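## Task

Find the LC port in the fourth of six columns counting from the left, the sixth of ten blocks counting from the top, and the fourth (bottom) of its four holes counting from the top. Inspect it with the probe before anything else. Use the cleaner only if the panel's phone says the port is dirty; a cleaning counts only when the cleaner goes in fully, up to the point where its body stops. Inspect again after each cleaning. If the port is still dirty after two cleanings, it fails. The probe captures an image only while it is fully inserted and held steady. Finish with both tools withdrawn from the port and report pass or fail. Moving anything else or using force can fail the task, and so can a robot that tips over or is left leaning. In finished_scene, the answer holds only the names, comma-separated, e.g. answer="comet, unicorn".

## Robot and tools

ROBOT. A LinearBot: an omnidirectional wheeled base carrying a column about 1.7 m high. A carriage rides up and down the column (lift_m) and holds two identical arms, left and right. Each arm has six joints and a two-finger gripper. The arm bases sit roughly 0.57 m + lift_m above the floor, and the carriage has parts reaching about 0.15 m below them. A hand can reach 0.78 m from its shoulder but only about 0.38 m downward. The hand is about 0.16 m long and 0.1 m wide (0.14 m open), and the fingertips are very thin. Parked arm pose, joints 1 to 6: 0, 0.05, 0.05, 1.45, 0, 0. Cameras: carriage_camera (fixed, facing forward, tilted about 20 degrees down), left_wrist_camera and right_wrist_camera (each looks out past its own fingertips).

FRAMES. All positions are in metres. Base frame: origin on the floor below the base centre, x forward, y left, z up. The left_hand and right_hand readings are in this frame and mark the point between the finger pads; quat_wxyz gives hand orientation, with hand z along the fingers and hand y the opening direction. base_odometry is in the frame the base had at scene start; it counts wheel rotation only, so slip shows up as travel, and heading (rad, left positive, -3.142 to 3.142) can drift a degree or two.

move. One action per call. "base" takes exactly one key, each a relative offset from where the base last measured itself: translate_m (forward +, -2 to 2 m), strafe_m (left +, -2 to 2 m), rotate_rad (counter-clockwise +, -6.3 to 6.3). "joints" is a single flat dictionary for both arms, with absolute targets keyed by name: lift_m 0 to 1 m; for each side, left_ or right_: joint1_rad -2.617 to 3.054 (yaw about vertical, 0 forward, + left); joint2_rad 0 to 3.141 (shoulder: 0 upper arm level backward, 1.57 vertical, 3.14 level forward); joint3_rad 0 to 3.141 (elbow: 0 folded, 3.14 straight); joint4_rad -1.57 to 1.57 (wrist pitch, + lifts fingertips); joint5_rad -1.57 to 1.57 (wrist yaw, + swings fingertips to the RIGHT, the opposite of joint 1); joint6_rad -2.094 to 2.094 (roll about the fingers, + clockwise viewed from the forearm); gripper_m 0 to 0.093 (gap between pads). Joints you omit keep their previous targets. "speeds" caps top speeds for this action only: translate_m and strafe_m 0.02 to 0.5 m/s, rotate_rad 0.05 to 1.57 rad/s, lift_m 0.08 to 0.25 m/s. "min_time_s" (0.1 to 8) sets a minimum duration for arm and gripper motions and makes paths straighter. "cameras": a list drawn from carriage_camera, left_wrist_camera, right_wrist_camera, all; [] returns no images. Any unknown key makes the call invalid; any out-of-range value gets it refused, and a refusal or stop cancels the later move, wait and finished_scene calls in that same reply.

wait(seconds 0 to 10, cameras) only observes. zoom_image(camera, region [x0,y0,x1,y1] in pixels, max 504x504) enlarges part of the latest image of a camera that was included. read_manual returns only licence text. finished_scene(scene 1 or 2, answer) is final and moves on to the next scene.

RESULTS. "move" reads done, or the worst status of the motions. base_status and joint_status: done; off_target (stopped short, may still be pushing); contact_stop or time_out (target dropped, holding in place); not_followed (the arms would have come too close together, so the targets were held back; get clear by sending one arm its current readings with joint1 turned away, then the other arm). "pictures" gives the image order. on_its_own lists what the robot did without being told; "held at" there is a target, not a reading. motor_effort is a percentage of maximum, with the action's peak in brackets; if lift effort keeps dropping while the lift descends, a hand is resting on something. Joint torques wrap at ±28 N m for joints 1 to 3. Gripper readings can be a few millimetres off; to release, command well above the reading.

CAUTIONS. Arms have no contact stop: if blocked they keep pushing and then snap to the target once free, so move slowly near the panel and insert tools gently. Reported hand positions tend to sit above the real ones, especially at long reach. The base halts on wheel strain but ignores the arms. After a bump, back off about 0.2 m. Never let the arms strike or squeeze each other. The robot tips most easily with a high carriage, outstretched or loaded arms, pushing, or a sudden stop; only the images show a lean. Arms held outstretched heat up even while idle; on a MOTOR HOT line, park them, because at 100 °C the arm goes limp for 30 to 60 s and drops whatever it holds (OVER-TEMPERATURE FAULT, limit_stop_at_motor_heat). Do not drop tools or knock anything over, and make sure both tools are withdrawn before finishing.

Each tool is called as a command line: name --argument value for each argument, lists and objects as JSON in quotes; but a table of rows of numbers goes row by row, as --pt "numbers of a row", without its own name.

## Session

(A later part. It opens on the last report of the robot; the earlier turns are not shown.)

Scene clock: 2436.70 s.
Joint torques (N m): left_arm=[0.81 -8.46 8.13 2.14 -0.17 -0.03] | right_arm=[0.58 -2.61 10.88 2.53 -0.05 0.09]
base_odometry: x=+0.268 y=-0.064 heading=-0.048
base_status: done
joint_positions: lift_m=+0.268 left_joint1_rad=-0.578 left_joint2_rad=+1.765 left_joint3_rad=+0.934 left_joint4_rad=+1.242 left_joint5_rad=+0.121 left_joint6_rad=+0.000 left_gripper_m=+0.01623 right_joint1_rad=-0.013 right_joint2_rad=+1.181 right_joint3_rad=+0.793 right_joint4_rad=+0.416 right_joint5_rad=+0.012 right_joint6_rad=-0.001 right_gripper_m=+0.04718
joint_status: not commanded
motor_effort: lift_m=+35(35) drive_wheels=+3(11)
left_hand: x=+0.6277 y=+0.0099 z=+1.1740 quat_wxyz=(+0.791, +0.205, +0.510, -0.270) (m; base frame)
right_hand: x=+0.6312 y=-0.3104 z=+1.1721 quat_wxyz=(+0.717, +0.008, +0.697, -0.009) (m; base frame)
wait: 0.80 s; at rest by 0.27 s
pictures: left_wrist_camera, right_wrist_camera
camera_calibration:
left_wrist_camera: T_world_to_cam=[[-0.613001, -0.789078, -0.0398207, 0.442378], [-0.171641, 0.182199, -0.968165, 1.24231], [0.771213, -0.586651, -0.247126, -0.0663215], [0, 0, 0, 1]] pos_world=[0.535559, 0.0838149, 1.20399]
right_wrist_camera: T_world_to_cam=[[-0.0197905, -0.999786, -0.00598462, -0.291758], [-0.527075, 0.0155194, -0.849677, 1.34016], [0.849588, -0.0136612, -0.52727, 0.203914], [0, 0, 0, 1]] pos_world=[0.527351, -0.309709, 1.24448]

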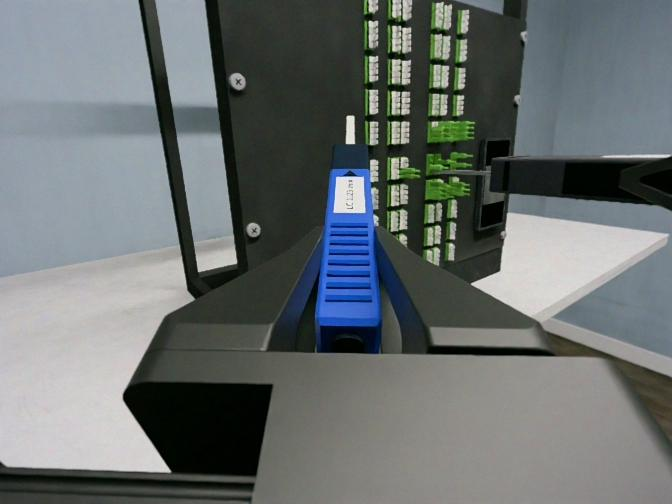

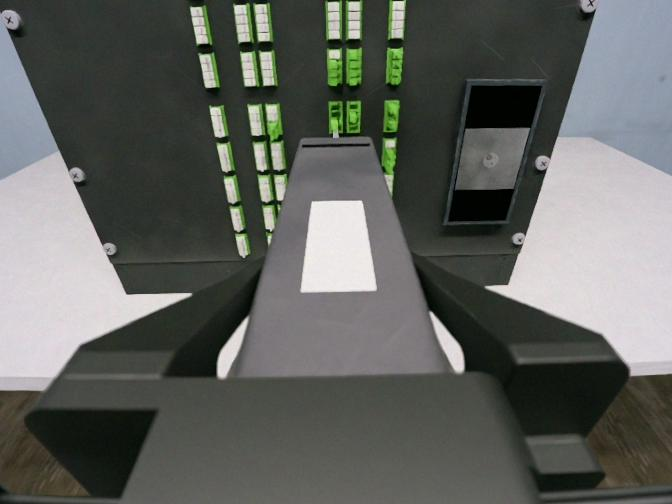

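move --base '{"translate_m":-0.007}' --speeds '{"translate_m":0.02}' --joints '{"right_joint5_rad":0.022}' --cameras '[]'

move --joints '{"right_joint2_rad":1.222,"right_joint5_rad":0.0}' --min_time_s 0.8 --cameras '[]'

move --joints '{"right_joint2_rad":1.1585,"right_joint5_rad":0.01}' --min_time_s 1 --cameras '[]'

move --joints '{"right_joint2_rad":1.19,"right_joint4_rad":0.492}' --min_time_s 0.8 --cameras '[]'

move --joints '{"right_joint4_rad":0.505}' --min_time_s 0.5 --base '{"translate_m":0.002}' --speeds '{"translate_m":0.02}' --cameras '[]'

wait --seconds 0.8 --cameras '["right_wrist_camera","left_wrist_camera"]'

zoom_image --camera "right_wrist_camera" --region '[320, 106, 350, 136]'

zoom_image --camera "left_wrist_camera" --region '[415, 155, 445, 185]'

Scene clock: 2455.47 s.
Joint torques (N m): left_arm=[0.77 -8.55 7.99 2.14 -0.17 -0.03] | right_arm=[0.35 -3.45 10.96 2.47 0.03 0.08]
move: done
base_odometry: x=+0.261 y=-0.064 heading=-0.048
base_status: done
joint_positions: lift_m=+0.268 left_joint1_rad=-0.578 left_joint2_rad=+1.765 left_joint3_rad=+0.934 left_joint4_rad=+1.242 left_joint5_rad=+0.121 left_joint6_rad=+0.000 left_gripper_m=+0.01623 right_joint1_rad=-0.013 right_joint2_rad=+1.191 right_joint3_rad=+0.793 right_joint4_rad=+0.426 right_joint5_rad=+0.014 right_joint6_rad=-0.001 right_gripper_m=+0.04717
joint_status: all done
motor_effort: lift_m=+35(35) drive_wheels=-4(10)
left_hand: x=+0.6277 y=+0.0099 z=+1.1740 quat_wxyz=(+0.791, +0.205, +0.510, -0.270) (m; base frame)
right_hand: x=+0.6333 y=-0.3109 z=+1.1704 quat_wxyz=(+0.717, +0.009, +0.697, -0.010) (m; base frame)
pictures: none
No camera images: "cameras" was empty.

Scene clock: 2456.57 s.
Joint torques (N m): left_arm=[0.81 -8.46 8.13 2.14 -0.17 -0.03] | right_arm=[0.59 -3.29 10.88 2.31 -0.19 0.1]
move: done
base_odometry: x=+0.261 y=-0.064 heading=-0.048
base_status: not commanded
joint_positions: lift_m=+0.268 left_joint1_rad=-0.578 left_joint2_rad=+1.765 left_joint3_rad=+0.934 left_joint4_rad=+1.242 left_joint5_rad=+0.121 left_joint6_rad=+0.000 left_gripper_m=+0.01623 right_joint1_rad=-0.013 right_joint2_rad=+1.219 right_joint3_rad=+0.793 right_joint4_rad=+0.442 right_joint5_rad=+0.012 right_joint6_rad=-0.001 right_gripper_m=+0.04717
joint_status: all done
motor_effort: lift_m=+35(35) drive_wheels=-3(4)
left_hand: x=+0.6277 y=+0.0099 z=+1.1740 quat_wxyz=(+0.791, +0.205, +0.510, -0.270) (m; base frame)
right_hand: x=+0.6390 y=-0.3105 z=+1.1634 quat_wxyz=(+0.713, +0.008, +0.701, -0.009) (m; base frame)
pictures: none
No camera images: "cameras" was empty.

Scene clock: 2457.87 s.
Joint torques (N m): left_arm=[0.81 -8.47 8.13 2.14 -0.17 -0.03] | right_arm=[0.59 -6.27 10.86 2.35 -0.09 0.09]
move: done
base_odometry: x=+0.261 y=-0.064 heading=-0.048
base_status: not commanded
joint_positions: lift_m=+0.268 left_joint1_rad=-0.578 left_joint2_rad=+1.765 left_joint3_rad=+0.934 left_joint4_rad=+1.242 left_joint5_rad=+0.121 left_joint6_rad=+0.000 left_gripper_m=+0.01623 right_joint1_rad=-0.013 right_joint2_rad=+1.196 right_joint3_rad=+0.793 right_joint4_rad=+0.436 right_joint5_rad=+0.012 right_joint6_rad=-0.001 right_gripper_m=+0.04717
joint_status: all done
motor_effort: lift_m=+35(35) drive_wheels=-3(3)
left_hand: x=+0.6277 y=+0.0099 z=+1.1740 quat_wxyz=(+0.791, +0.205, +0.510, -0.270) (m; base frame)
right_hand: x=+0.6342 y=-0.3105 z=+1.1712 quat_wxyz=(+0.719, +0.008, +0.695, -0.009) (m; base frame)
pictures: none
No camera images: "cameras" was empty.

Scene clock: 2458.97 s.
Joint torques (N m): left_arm=[0.81 -8.46 8.14 2.14 -0.16 -0.03] | right_arm=[0.55 -3.85 10.85 2.27 -0.08 0.09]
move: off_target
base_odometry: x=+0.261 y=-0.064 heading=-0.048
base_status: not commanded
joint_positions: lift_m=+0.268 left_joint1_rad=-0.578 left_joint2_rad=+1.765 left_joint3_rad=+0.934 left_joint4_rad=+1.242 left_joint5_rad=+0.121 left_joint6_rad=+0.000 left_gripper_m=+0.01623 right_joint1_rad=-0.013 right_joint2_rad=+1.196 right_joint3_rad=+0.793 right_joint4_rad=+0.432 right_joint5_rad=+0.012 right_joint6_rad=-0.001 right_gripper_m=+0.04717
joint_status: right_joint4_rad off_target (ended at +0.432, target +0.492); the others done
motor_effort: lift_m=+35(35) drive_wheels=-3(3)
left_hand: x=+0.6277 y=+0.0099 z=+1.1740 quat_wxyz=(+0.791, +0.205, +0.510, -0.270) (m; base frame)
right_hand: x=+0.6343 y=-0.3105 z=+1.1702 quat_wxyz=(+0.718, +0.008, +0.696, -0.009) (m; base frame)
pictures: none
No camera images: "cameras" was empty.

Scene clock: 2459.77 s.
Joint torques (N m): left_arm=[0.83 -8.53 8.1 2.12 -0.17 -0.03] | right_arm=[0.57 -3.82 10.82 2.41 -0.08 0.1]
move: off_target
base_odometry: x=+0.263 y=-0.064 heading=-0.048
base_status: done
joint_positions: lift_m=+0.268 left_joint1_rad=-0.578 left_joint2_rad=+1.767 left_joint3_rad=+0.934 left_joint4_rad=+1.242 left_joint5_rad=+0.121 left_joint6_rad=+0.000 left_gripper_m=+0.01623 right_joint1_rad=-0.013 right_joint2_rad=+1.196 right_joint3_rad=+0.793 right_joint4_rad=+0.431 right_joint5_rad=+0.012 right_joint6_rad=-0.001 right_gripper_m=+0.04717
joint_status: right_joint4_rad off_target (ended at +0.431, target +0.505)
motor_effort: lift_m=+35(35) drive_wheels=+0(8)
left_hand: x=+0.6280 y=+0.0098 z=+1.1735 quat_wxyz=(+0.790, +0.205, +0.511, -0.270) (m; base frame)
right_hand: x=+0.6344 y=-0.3105 z=+1.1697 quat_wxyz=(+0.717, +0.008, +0.697, -0.009) (m; base frame)
pictures: none
No camera images: "cameras" was empty.

Scene clock: 2460.57 s.
Joint torques (N m): left_arm=[0.81 -8.47 8.12 2.13 -0.17 -0.03] | right_arm=[0.58 -3.93 10.97 2.38 -0.08 0.08]
base_odometry: x=+0.263 y=-0.064 heading=-0.048
base_status: done
joint_positions: lift_m=+0.268 left_joint1_rad=-0.578 left_joint2_rad=+1.767 left_joint3_rad=+0.934 left_joint4_rad=+1.242 left_joint5_rad=+0.121 left_joint6_rad=+0.000 left_gripper_m=+0.01623 right_joint1_rad=-0.013 right_joint2_rad=+1.196 right_joint3_rad=+0.793 right_joint4_rad=+0.431 right_joint5_rad=+0.012 right_joint6_rad=-0.001 right_gripper_m=+0.04717
joint_status: right_joint4_rad off_target (ended at +0.431, target +0.505)
motor_effort: lift_m=+35(35) drive_wheels=-3(8)
left_hand: x=+0.6280 y=+0.0098 z=+1.1735 quat_wxyz=(+0.790, +0.205, +0.511, -0.270) (m; base frame)
right_hand: x=+0.6344 y=-0.3105 z=+1.1697 quat_wxyz=(+0.717, +0.008, +0.697, -0.009) (m; base frame)
wait: 0.80 s; at rest by 0.27 s
pictures: left_wrist_camera, right_wrist_camera
camera_calibration:
left_wrist_camera: T_world_to_cam=[[-0.613057, -0.789039, -0.0397308, 0.442386], [-0.172546, 0.182799, -0.967891, 1.2421], [0.770966, -0.586517, -0.248211, -0.0652829], [0, 0, 0, 1]] pos_world=[0.535858, 0.0837156, 1.20359]
right_wrist_camera: T_world_to_cam=[[-0.0197935, -0.999786, -0.00597752, -0.291816], [-0.527454, 0.015521, -0.849442, 1.33981], [0.849353, -0.0136606, -0.527648, 0.200578], [0, 0, 0, 1]] pos_world=[0.53055, -0.309809, 1.24218]

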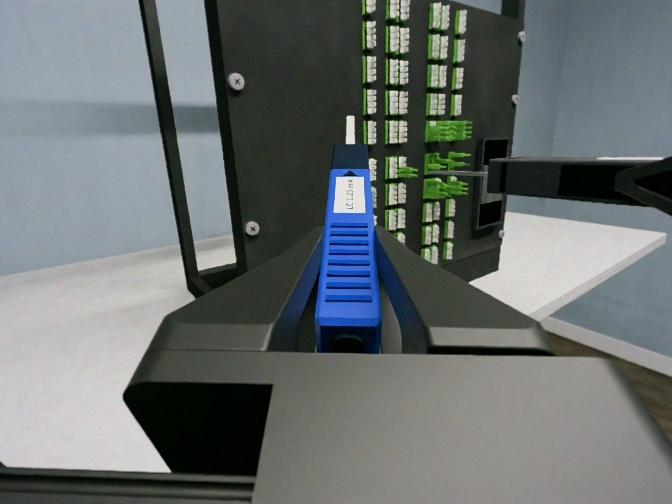

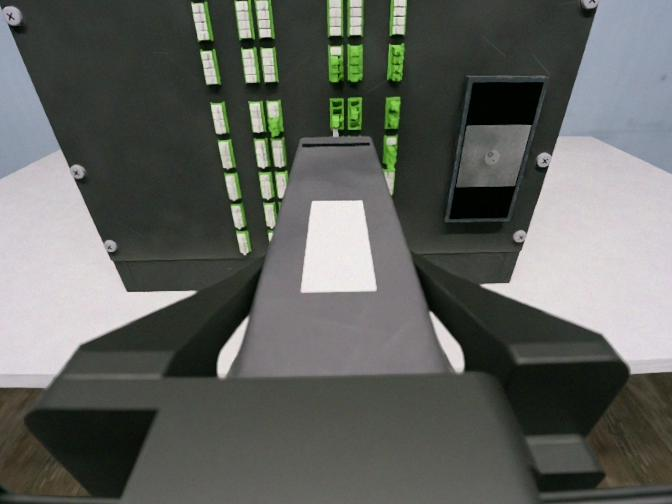

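Scaled by 16.800 from the camera's 672x504 image, which has a finer 960x720 frame.

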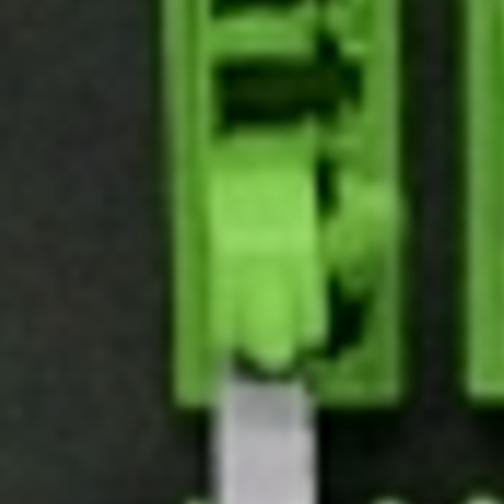

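Scaled by 16.800 from the camera's 672x504 image, which has a finer 960x720 frame.

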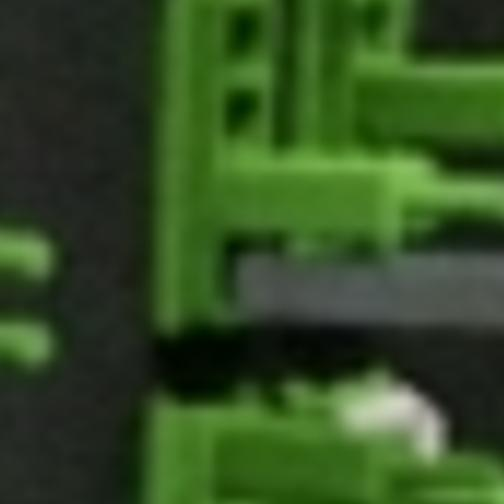

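move --joints '{"lift_m":0.2688}' --cameras '[]'

wait --seconds 0.8 --cameras '["right_wrist_camera","left_wrist_camera"]'

zoom_image --camera "left_wrist_camera" --region '[415, 155, 445, 185]'

Scene clock: 2465.90 s.
Joint torques (N m): left_arm=[0.81 -8.57 8.13 2.15 -0.17 -0.03] | right_arm=[0.58 -4.08 10.73 2.39 -0.09 0.09]
move: done
base_odometry: x=+0.263 y=-0.064 heading=-0.048
base_status: not commanded
joint_positions: lift_m=+0.269 left_joint1_rad=-0.578 left_joint2_rad=+1.767 left_joint3_rad=+0.934 left_joint4_rad=+1.242 left_joint5_rad=+0.121 left_joint6_rad=+0.000 left_gripper_m=+0.01623 right_joint1_rad=-0.013 right_joint2_rad=+1.196 right_joint3_rad=+0.793 right_joint4_rad=+0.431 right_joint5_rad=+0.012 right_joint6_rad=-0.001 right_gripper_m=+0.04717
joint_status: all done
motor_effort: lift_m=+35(37) drive_wheels=+0(3)
left_hand: x=+0.6280 y=+0.0098 z=+1.1737 quat_wxyz=(+0.790, +0.205, +0.511, -0.270) (m; base frame)
right_hand: x=+0.6344 y=-0.3105 z=+1.1700 quat_wxyz=(+0.717, +0.008, +0.697, -0.009) (m; base frame)
pictures: none
No camera images: "cameras" was empty.

Scene clock: 2466.70 s.
Joint torques (N m): left_arm=[0.81 -8.58 8.13 2.14 -0.17 -0.03] | right_arm=[0.57 -3.9 10.89 2.4 -0.08 0.09]
base_odometry: x=+0.263 y=-0.064 heading=-0.048
base_status: not commanded
joint_positions: lift_m=+0.269 left_joint1_rad=-0.578 left_joint2_rad=+1.767 left_joint3_rad=+0.934 left_joint4_rad=+1.242 left_joint5_rad=+0.121 left_joint6_rad=+0.000 left_gripper_m=+0.01623 right_joint1_rad=-0.013 right_joint2_rad=+1.196 right_joint3_rad=+0.793 right_joint4_rad=+0.431 right_joint5_rad=+0.012 right_joint6_rad=-0.001 right_gripper_m=+0.04717
joint_status: all done
motor_effort: lift_m=+35(37) drive_wheels=+0(3)
left_hand: x=+0.6280 y=+0.0098 z=+1.1737 quat_wxyz=(+0.790, +0.205, +0.511, -0.270) (m; base frame)
right_hand: x=+0.6344 y=-0.3105 z=+1.1700 quat_wxyz=(+0.717, +0.008, +0.697, -0.009) (m; base frame)
wait: 0.80 s; at rest by 0.27 s
pictures: left_wrist_camera, right_wrist_camera
camera_calibration:
left_wrist_camera: T_world_to_cam=[[-0.613057, -0.789039, -0.0397308, 0.442394], [-0.172546, 0.182799, -0.967891, 1.24229], [0.770966, -0.586517, -0.248211, -0.0652332], [0, 0, 0, 1]] pos_world=[0.535858, 0.0837156, 1.20379]
right_wrist_camera: T_world_to_cam=[[-0.0197905, -0.999786, -0.00598462, -0.291809], [-0.527075, 0.0155194, -0.849677, 1.3401], [0.849588, -0.0136612, -0.52727, 0.200225], [0, 0, 0, 1]] pos_world=[0.530451, -0.309809, 1.24248]

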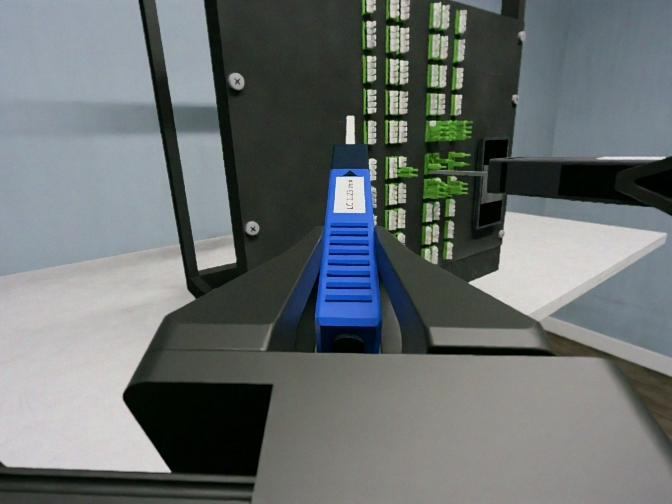

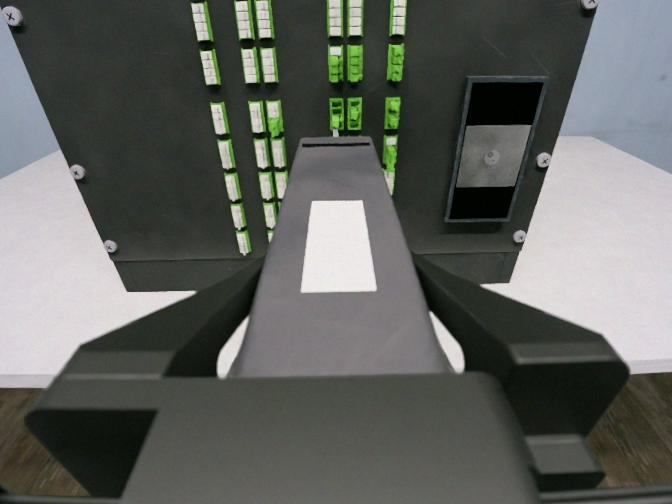

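Scaled by 16.800 from the camera's 672x504 image, which has a finer 960x720 frame.

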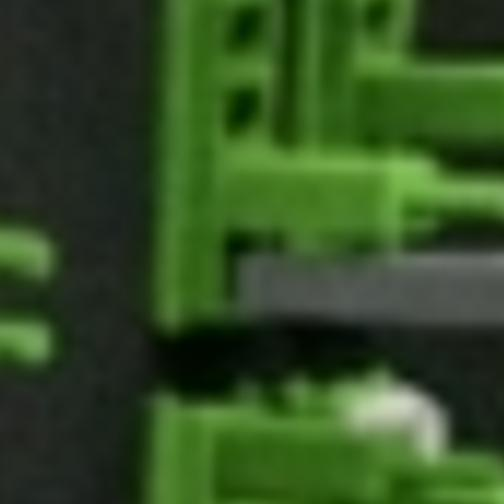

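move --base '{"translate_m":0.003}' --speeds '{"translate_m":0.02}' --cameras '[]'

wait --seconds 0.8 --cameras '["right_wrist_camera","left_wrist_camera"]'

zoom_image --camera "right_wrist_camera" --region '[320, 106, 350, 136]'

zoom_image --camera "left_wrist_camera" --region '[415, 155, 445, 185]'

Scene clock: 2471.33 s.
Joint torques (N m): left_arm=[0.77 -8.64 8.08 2.11 -0.17 -0.03] | right_arm=[0.72 -3.73 10.88 2.38 -0.08 0.1]
move: done
base_odometry: x=+0.266 y=-0.064 heading=-0.048
base_status: done
joint_positions: lift_m=+0.269 left_joint1_rad=-0.578 left_joint2_rad=+1.767 left_joint3_rad=+0.934 left_joint4_rad=+1.242 left_joint5_rad=+0.121 left_joint6_rad=+0.000 left_gripper_m=+0.01623 right_joint1_rad=-0.013 right_joint2_rad=+1.196 right_joint3_rad=+0.793 right_joint4_rad=+0.433 right_joint5_rad=+0.012 right_joint6_rad=-0.001 right_gripper_m=+0.04717
joint_status: not commanded
motor_effort: lift_m=+35(36) drive_wheels=-3(10)
left_hand: x=+0.6280 y=+0.0098 z=+1.1737 quat_wxyz=(+0.790, +0.205, +0.511, -0.270) (m; base frame)
right_hand: x=+0.6343 y=-0.3105 z=+1.1704 quat_wxyz=(+0.718, +0.008, +0.696, -0.009) (m; base frame)
pictures: none
No camera images: "cameras" was empty.

Scene clock: 2472.13 s.
Joint torques (N m): left_arm=[0.69 -8.59 8.1 2.12 -0.17 -0.03] | right_arm=[0.55 -3.92 10.84 2.39 -0.1 0.08]
base_odometry: x=+0.266 y=-0.064 heading=-0.048
base_status: done
joint_positions: lift_m=+0.269 left_joint1_rad=-0.578 left_joint2_rad=+1.767 left_joint3_rad=+0.934 left_joint4_rad=+1.242 left_joint5_rad=+0.121 left_joint6_rad=+0.000 left_gripper_m=+0.01623 right_joint1_rad=-0.013 right_joint2_rad=+1.196 right_joint3_rad=+0.793 right_joint4_rad=+0.433 right_joint5_rad=+0.012 right_joint6_rad=-0.001 right_gripper_m=+0.04717
joint_status: not commanded
motor_effort: lift_m=+35(36) drive_wheels=+0(10)
left_hand: x=+0.6280 y=+0.0098 z=+1.1737 quat_wxyz=(+0.790, +0.205, +0.511, -0.270) (m; base frame)
right_hand: x=+0.6343 y=-0.3105 z=+1.1704 quat_wxyz=(+0.718, +0.008, +0.696, -0.009) (m; base frame)
wait: 0.80 s; at rest by 0.27 s
pictures: left_wrist_camera, right_wrist_camera
camera_calibration:
left_wrist_camera: T_world_to_cam=[[-0.613057, -0.789039, -0.0397308, 0.442394], [-0.172546, 0.182799, -0.967891, 1.24229], [0.770966, -0.586517, -0.248211, -0.0652332], [0, 0, 0, 1]] pos_world=[0.535858, 0.0837156, 1.20379]
right_wrist_camera: T_world_to_cam=[[-0.0197813, -0.999786, -0.00601483, -0.291777], [-0.525777, 0.0155194, -0.850481, 1.34052], [0.850392, -0.0136612, -0.525972, 0.198371], [0, 0, 0, 1]] pos_world=[0.530352, -0.309809, 1.24267]

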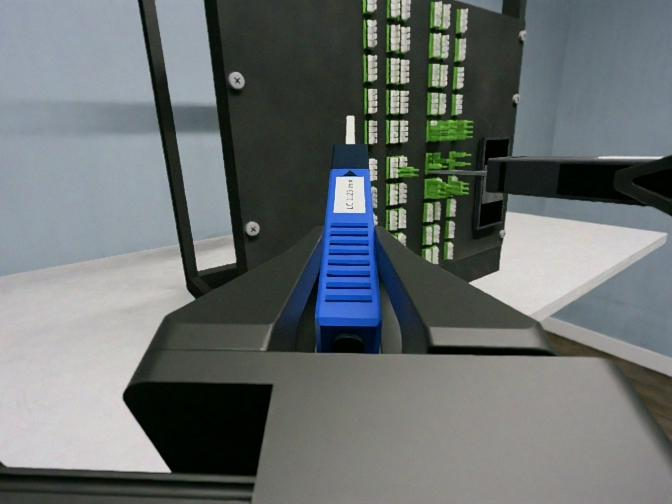

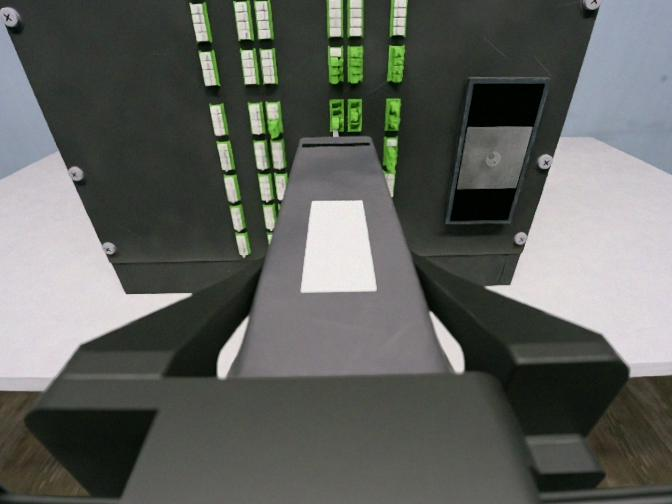

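Scaled by 16.800 from the camera's 672x504 image, which has a finer 960x720 frame.

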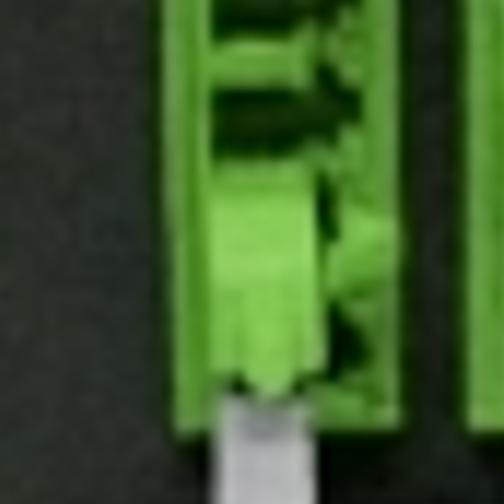

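Scaled by 16.800 from the camera's 672x504 image, which has a finer 960x720 frame.

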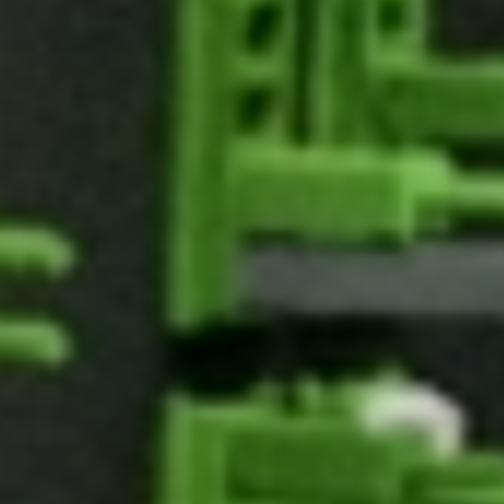

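move --base '{"translate_m":0.004}' --speeds '{"translate_m":0.02}' --cameras '[]'

wait --seconds 0.8 --cameras '["right_wrist_camera"]'

zoom_image --camera "right_wrist_camera" --region '[320, 106, 350, 136]'

Scene clock: 2477.17 s.
Joint torques (N m): left_arm=[0.98 -8.51 8.16 2.12 -0.16 -0.03] | right_arm=[0.55 -3.88 11.04 2.39 -0.09 0.09]
move: done
base_odometry: x=+0.270 y=-0.064 heading=-0.047
base_status: done
joint_positions: lift_m=+0.269 left_joint1_rad=-0.578 left_joint2_rad=+1.767 left_joint3_rad=+0.934 left_joint4_rad=+1.241 left_joint5_rad=+0.121 left_joint6_rad=+0.000 left_gripper_m=+0.01623 right_joint1_rad=-0.013 right_joint2_rad=+1.196 right_joint3_rad=+0.793 right_joint4_rad=+0.433 right_joint5_rad=+0.012 right_joint6_rad=-0.001 right_gripper_m=+0.04717
joint_status: not commanded
motor_effort: lift_m=+35(35) drive_wheels=-3(6)
left_hand: x=+0.6280 y=+0.0098 z=+1.1736 quat_wxyz=(+0.790, +0.205, +0.511, -0.270) (m; base frame)
right_hand: x=+0.6343 y=-0.3105 z=+1.1704 quat_wxyz=(+0.718, +0.008, +0.696, -0.009) (m; base frame)
pictures: none
No camera images: "cameras" was empty.

Scene clock: 2477.97 s.
Joint torques (N m): left_arm=[0.76 -8.46 8.03 2.17 -0.16 -0.03] | right_arm=[0.59 -3.89 10.85 2.38 -0.08 0.09]
base_odometry: x=+0.270 y=-0.064 heading=-0.047
base_status: done
joint_positions: lift_m=+0.269 left_joint1_rad=-0.578 left_joint2_rad=+1.767 left_joint3_rad=+0.934 left_joint4_rad=+1.241 left_joint5_rad=+0.121 left_joint6_rad=+0.000 left_gripper_m=+0.01623 right_joint1_rad=-0.013 right_joint2_rad=+1.196 right_joint3_rad=+0.793 right_joint4_rad=+0.433 right_joint5_rad=+0.012 right_joint6_rad=-0.001 right_gripper_m=+0.04717
joint_status: not commanded
motor_effort: lift_m=+35(35) drive_wheels=+0(6)
left_hand: x=+0.6280 y=+0.0098 z=+1.1736 quat_wxyz=(+0.790, +0.205, +0.511, -0.270) (m; base frame)
right_hand: x=+0.6343 y=-0.3105 z=+1.1704 quat_wxyz=(+0.718, +0.008, +0.696, -0.009) (m; base frame)
wait: 0.80 s; at rest by 0.27 s
pictures: right_wrist_camera
camera_calibration:
right_wrist_camera: T_world_to_cam=[[-0.0197813, -0.999786, -0.00601483, -0.291777], [-0.525777, 0.0155194, -0.850481, 1.34052], [0.850392, -0.0136612, -0.525972, 0.198371], [0, 0, 0, 1]] pos_world=[0.530352, -0.309809, 1.24267]

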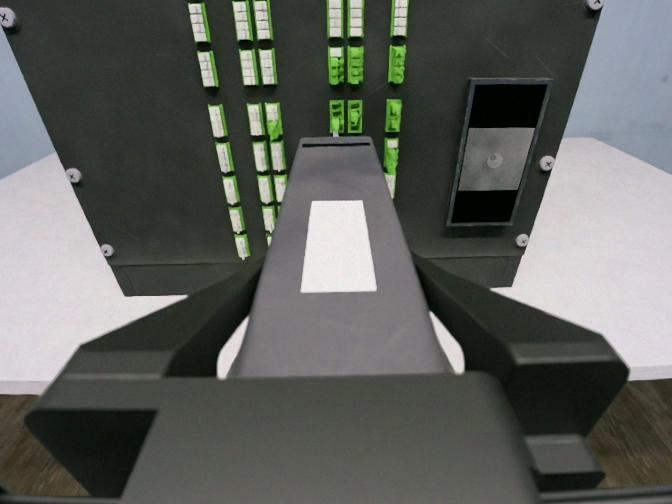

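Scaled by 16.800 from the camera's 672x504 image, which has a finer 960x720 frame.

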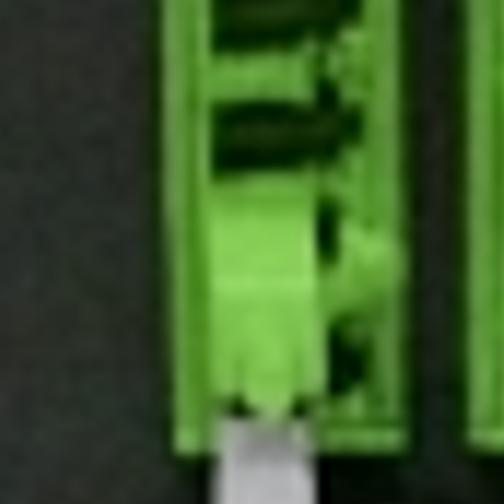

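Inserted. Push on to ~0.280 base.

move --base '{"translate_m":0.005}' --speeds '{"translate_m":0.02}' --cameras '[]'

move --base '{"translate_m":0.005}' --speeds '{"translate_m":0.02}' --cameras '[]'

wait --seconds 2 --cameras '["right_wrist_camera"]'

zoom_image --camera "right_wrist_camera" --region '[475, 140, 520, 185]'

zoom_image --camera "right_wrist_camera" --region '[440, 70, 570, 240]'

Scene clock: 2485.57 s.
Joint torques (N m): left_arm=[0.9 -8.55 8.18 2.16 -0.17 -0.03] | right_arm=[0.61 -3.88 10.88 2.4 -0.08 0.1]
move: done
base_odometry: x=+0.275 y=-0.065 heading=-0.047
base_status: done
joint_positions: lift_m=+0.269 left_joint1_rad=-0.578 left_joint2_rad=+1.767 left_joint3_rad=+0.934 left_joint4_rad=+1.241 left_joint5_rad=+0.121 left_joint6_rad=+0.000 left_gripper_m=+0.01623 right_joint1_rad=-0.013 right_joint2_rad=+1.196 right_joint3_rad=+0.793 right_joint4_rad=+0.433 right_joint5_rad=+0.012 right_joint6_rad=-0.001 right_gripper_m=+0.04718
joint_status: not commanded
motor_effort: lift_m=+35(35) drive_wheels=-2(9)
left_hand: x=+0.6280 y=+0.0098 z=+1.1736 quat_wxyz=(+0.790, +0.205, +0.511, -0.270) (m; base frame)
right_hand: x=+0.6343 y=-0.3105 z=+1.1704 quat_wxyz=(+0.718, +0.008, +0.696, -0.009) (m; base frame)
pictures: none
No camera images: "cameras" was empty.

Scene clock: 2486.20 s.
Joint torques (N m): left_arm=[0.76 -8.59 8.03 2.12 -0.16 -0.03] | right_arm=[0.55 -3.23 10.89 2.49 -0.08 0.08]
move: done
base_odometry: x=+0.280 y=-0.065 heading=-0.047
base_status: done
joint_positions: lift_m=+0.269 left_joint1_rad=-0.578 left_joint2_rad=+1.767 left_joint3_rad=+0.934 left_joint4_rad=+1.242 left_joint5_rad=+0.121 left_joint6_rad=+0.000 left_gripper_m=+0.01623 right_joint1_rad=-0.013 right_joint2_rad=+1.188 right_joint3_rad=+0.793 right_joint4_rad=+0.421 right_joint5_rad=+0.012 right_joint6_rad=-0.001 right_gripper_m=+0.04717
joint_status: not commanded
motor_effort: lift_m=+35(35) drive_wheels=+1(6)
left_hand: x=+0.6280 y=+0.0098 z=+1.1735 quat_wxyz=(+0.790, +0.205, +0.511, -0.270) (m; base frame)
right_hand: x=+0.6326 y=-0.3105 z=+1.1709 quat_wxyz=(+0.716, +0.008, +0.698, -0.009) (m; base frame)
pictures: none
No camera images: "cameras" was empty.

Scene clock: 2488.20 s.
Joint torques (N m): left_arm=[0.81 -8.64 8.13 2.15 -0.17 -0.03] | right_arm=[0.55 -3.18 10.89 2.48 -0.09 0.09]
base_odometry: x=+0.280 y=-0.065 heading=-0.047
base_status: done
joint_positions: lift_m=+0.269 left_joint1_rad=-0.578 left_joint2_rad=+1.767 left_joint3_rad=+0.934 left_joint4_rad=+1.242 left_joint5_rad=+0.121 left_joint6_rad=+0.000 left_gripper_m=+0.01623 right_joint1_rad=-0.013 right_joint2_rad=+1.188 right_joint3_rad=+0.793 right_joint4_rad=+0.421 right_joint5_rad=+0.012 right_joint6_rad=-0.001 right_gripper_m=+0.04717
joint_status: not commanded
motor_effort: lift_m=+35(35) drive_wheels=+1(6)
left_hand: x=+0.6280 y=+0.0098 z=+1.1735 quat_wxyz=(+0.790, +0.205, +0.511, -0.270) (m; base frame)
right_hand: x=+0.6326 y=-0.3105 z=+1.1709 quat_wxyz=(+0.716, +0.008, +0.698, -0.009) (m; base frame)
wait: 2.00 s; at rest by 0.27 s
pictures: right_wrist_camera
camera_calibration:
right_wrist_camera: T_world_to_cam=[[-0.0198043, -0.999786, -0.00594619, -0.291873], [-0.528794, 0.0155217, -0.848608, 1.33975], [0.848519, -0.0136618, -0.528989, 0.204735], [0, 0, 0, 1]] pos_world=[0.528948, -0.309809, 1.24349]

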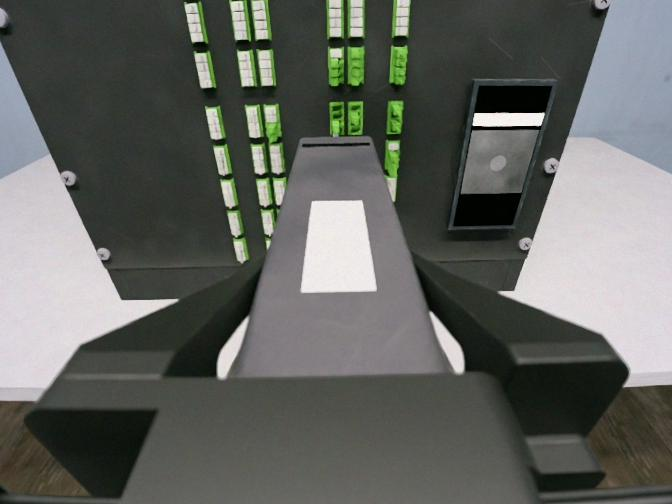

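Scaled by 11.200 from the camera's 672x504 image, which has a finer 960x720 frame.

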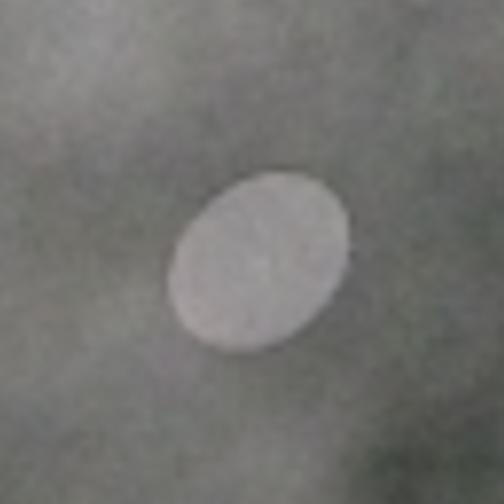

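Scaled by 2.965 from the camera's 672x504 image, which has a finer 960x720 frame.

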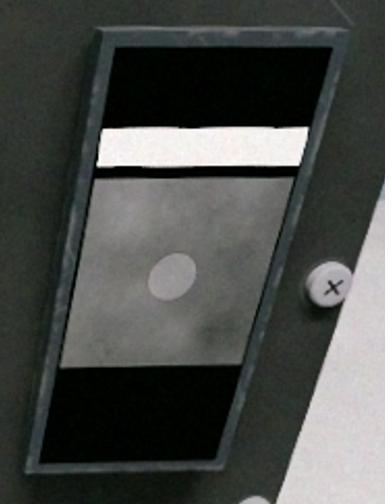

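Clean. Withdraw.

move --base '{"translate_m":-0.03}' --speeds '{"translate_m":0.03}' --cameras '[]'

move --base '{"translate_m":-0.2}' --speeds '{"translate_m":0.1}' --cameras '["carriage_camera"]'

finished_scene --scene 2 --answer "pass"

Scene clock: 2494.67 s.
Joint torques (N m): left_arm=[0.8 -8.66 8.13 2.13 -0.16 -0.03] | right_arm=[0.75 -3.59 11.07 2.38 -0.08 0.09]
move: done
base_odometry: x=+0.250 y=-0.063 heading=-0.047
base_status: done
joint_positions: lift_m=+0.269 left_joint1_rad=-0.578 left_joint2_rad=+1.767 left_joint3_rad=+0.934 left_joint4_rad=+1.242 left_joint5_rad=+0.121 left_joint6_rad=+0.000 left_gripper_m=+0.01623 right_joint1_rad=-0.013 right_joint2_rad=+1.192 right_joint3_rad=+0.793 right_joint4_rad=+0.429 right_joint5_rad=+0.012 right_joint6_rad=-0.001 right_gripper_m=+0.04717
joint_status: not commanded
motor_effort: lift_m=+35(35) drive_wheels=-5(10)
left_hand: x=+0.6281 y=+0.0099 z=+1.1735 quat_wxyz=(+0.790, +0.205, +0.511, -0.270) (m; base frame)
right_hand: x=+0.6336 y=-0.3105 z=+1.1710 quat_wxyz=(+0.718, +0.008, +0.696, -0.009) (m; base frame)
pictures: none
No camera images: "cameras" was empty.

Scene clock: 2497.43 s.
Joint torques (N m): left_arm=[0.7 -8.58 8.13 2.16 -0.17 -0.03] | right_arm=[0.42 -3.75 10.85 2.4 -0.08 0.09]
move: done
base_odometry: x=+0.050 y=-0.054 heading=-0.047
base_status: done
joint_positions: lift_m=+0.269 left_joint1_rad=-0.577 left_joint2_rad=+1.767 left_joint3_rad=+0.934 left_joint4_rad=+1.241 left_joint5_rad=+0.121 left_joint6_rad=+0.000 left_gripper_m=+0.01623 right_joint1_rad=-0.013 right_joint2_rad=+1.194 right_joint3_rad=+0.793 right_joint4_rad=+0.431 right_joint5_rad=+0.012 right_joint6_rad=-0.001 right_gripper_m=+0.04717
joint_status: not commanded
motor_effort: lift_m=+35(35) drive_wheels=-2(16)
left_hand: x=+0.6283 y=+0.0100 z=+1.1734 quat_wxyz=(+0.790, +0.205, +0.511, -0.269) (m; base frame)
right_hand: x=+0.6338 y=-0.3105 z=+1.1710 quat_wxyz=(+0.718, +0.008, +0.696, -0.009) (m; base frame)
pictures: carriage_camera
camera_calibration:
carriage_camera: T_world_to_cam=[[0.0407286, -0.998992, -0.0188871, 0.0154374], [-0.3578, 0.00306708, -0.933793, 1.22649], [0.93291, 0.0447899, -0.357314, 0.339924], [0, 0, 0, 1]] pos_world=[0.121091, -0.00356507, 1.26704]

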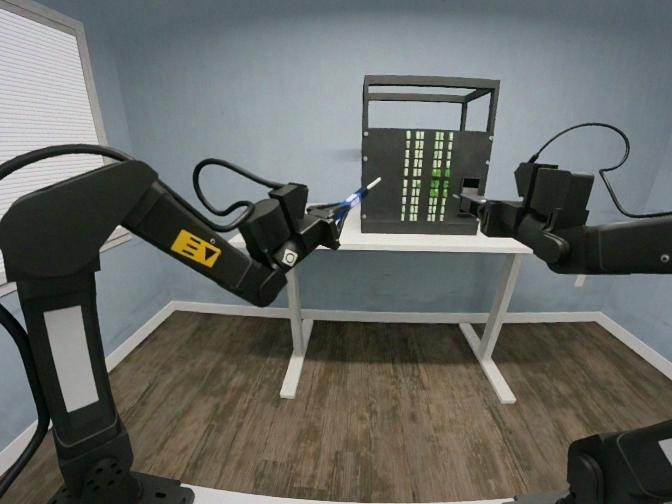

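The scene is finished: the task was done.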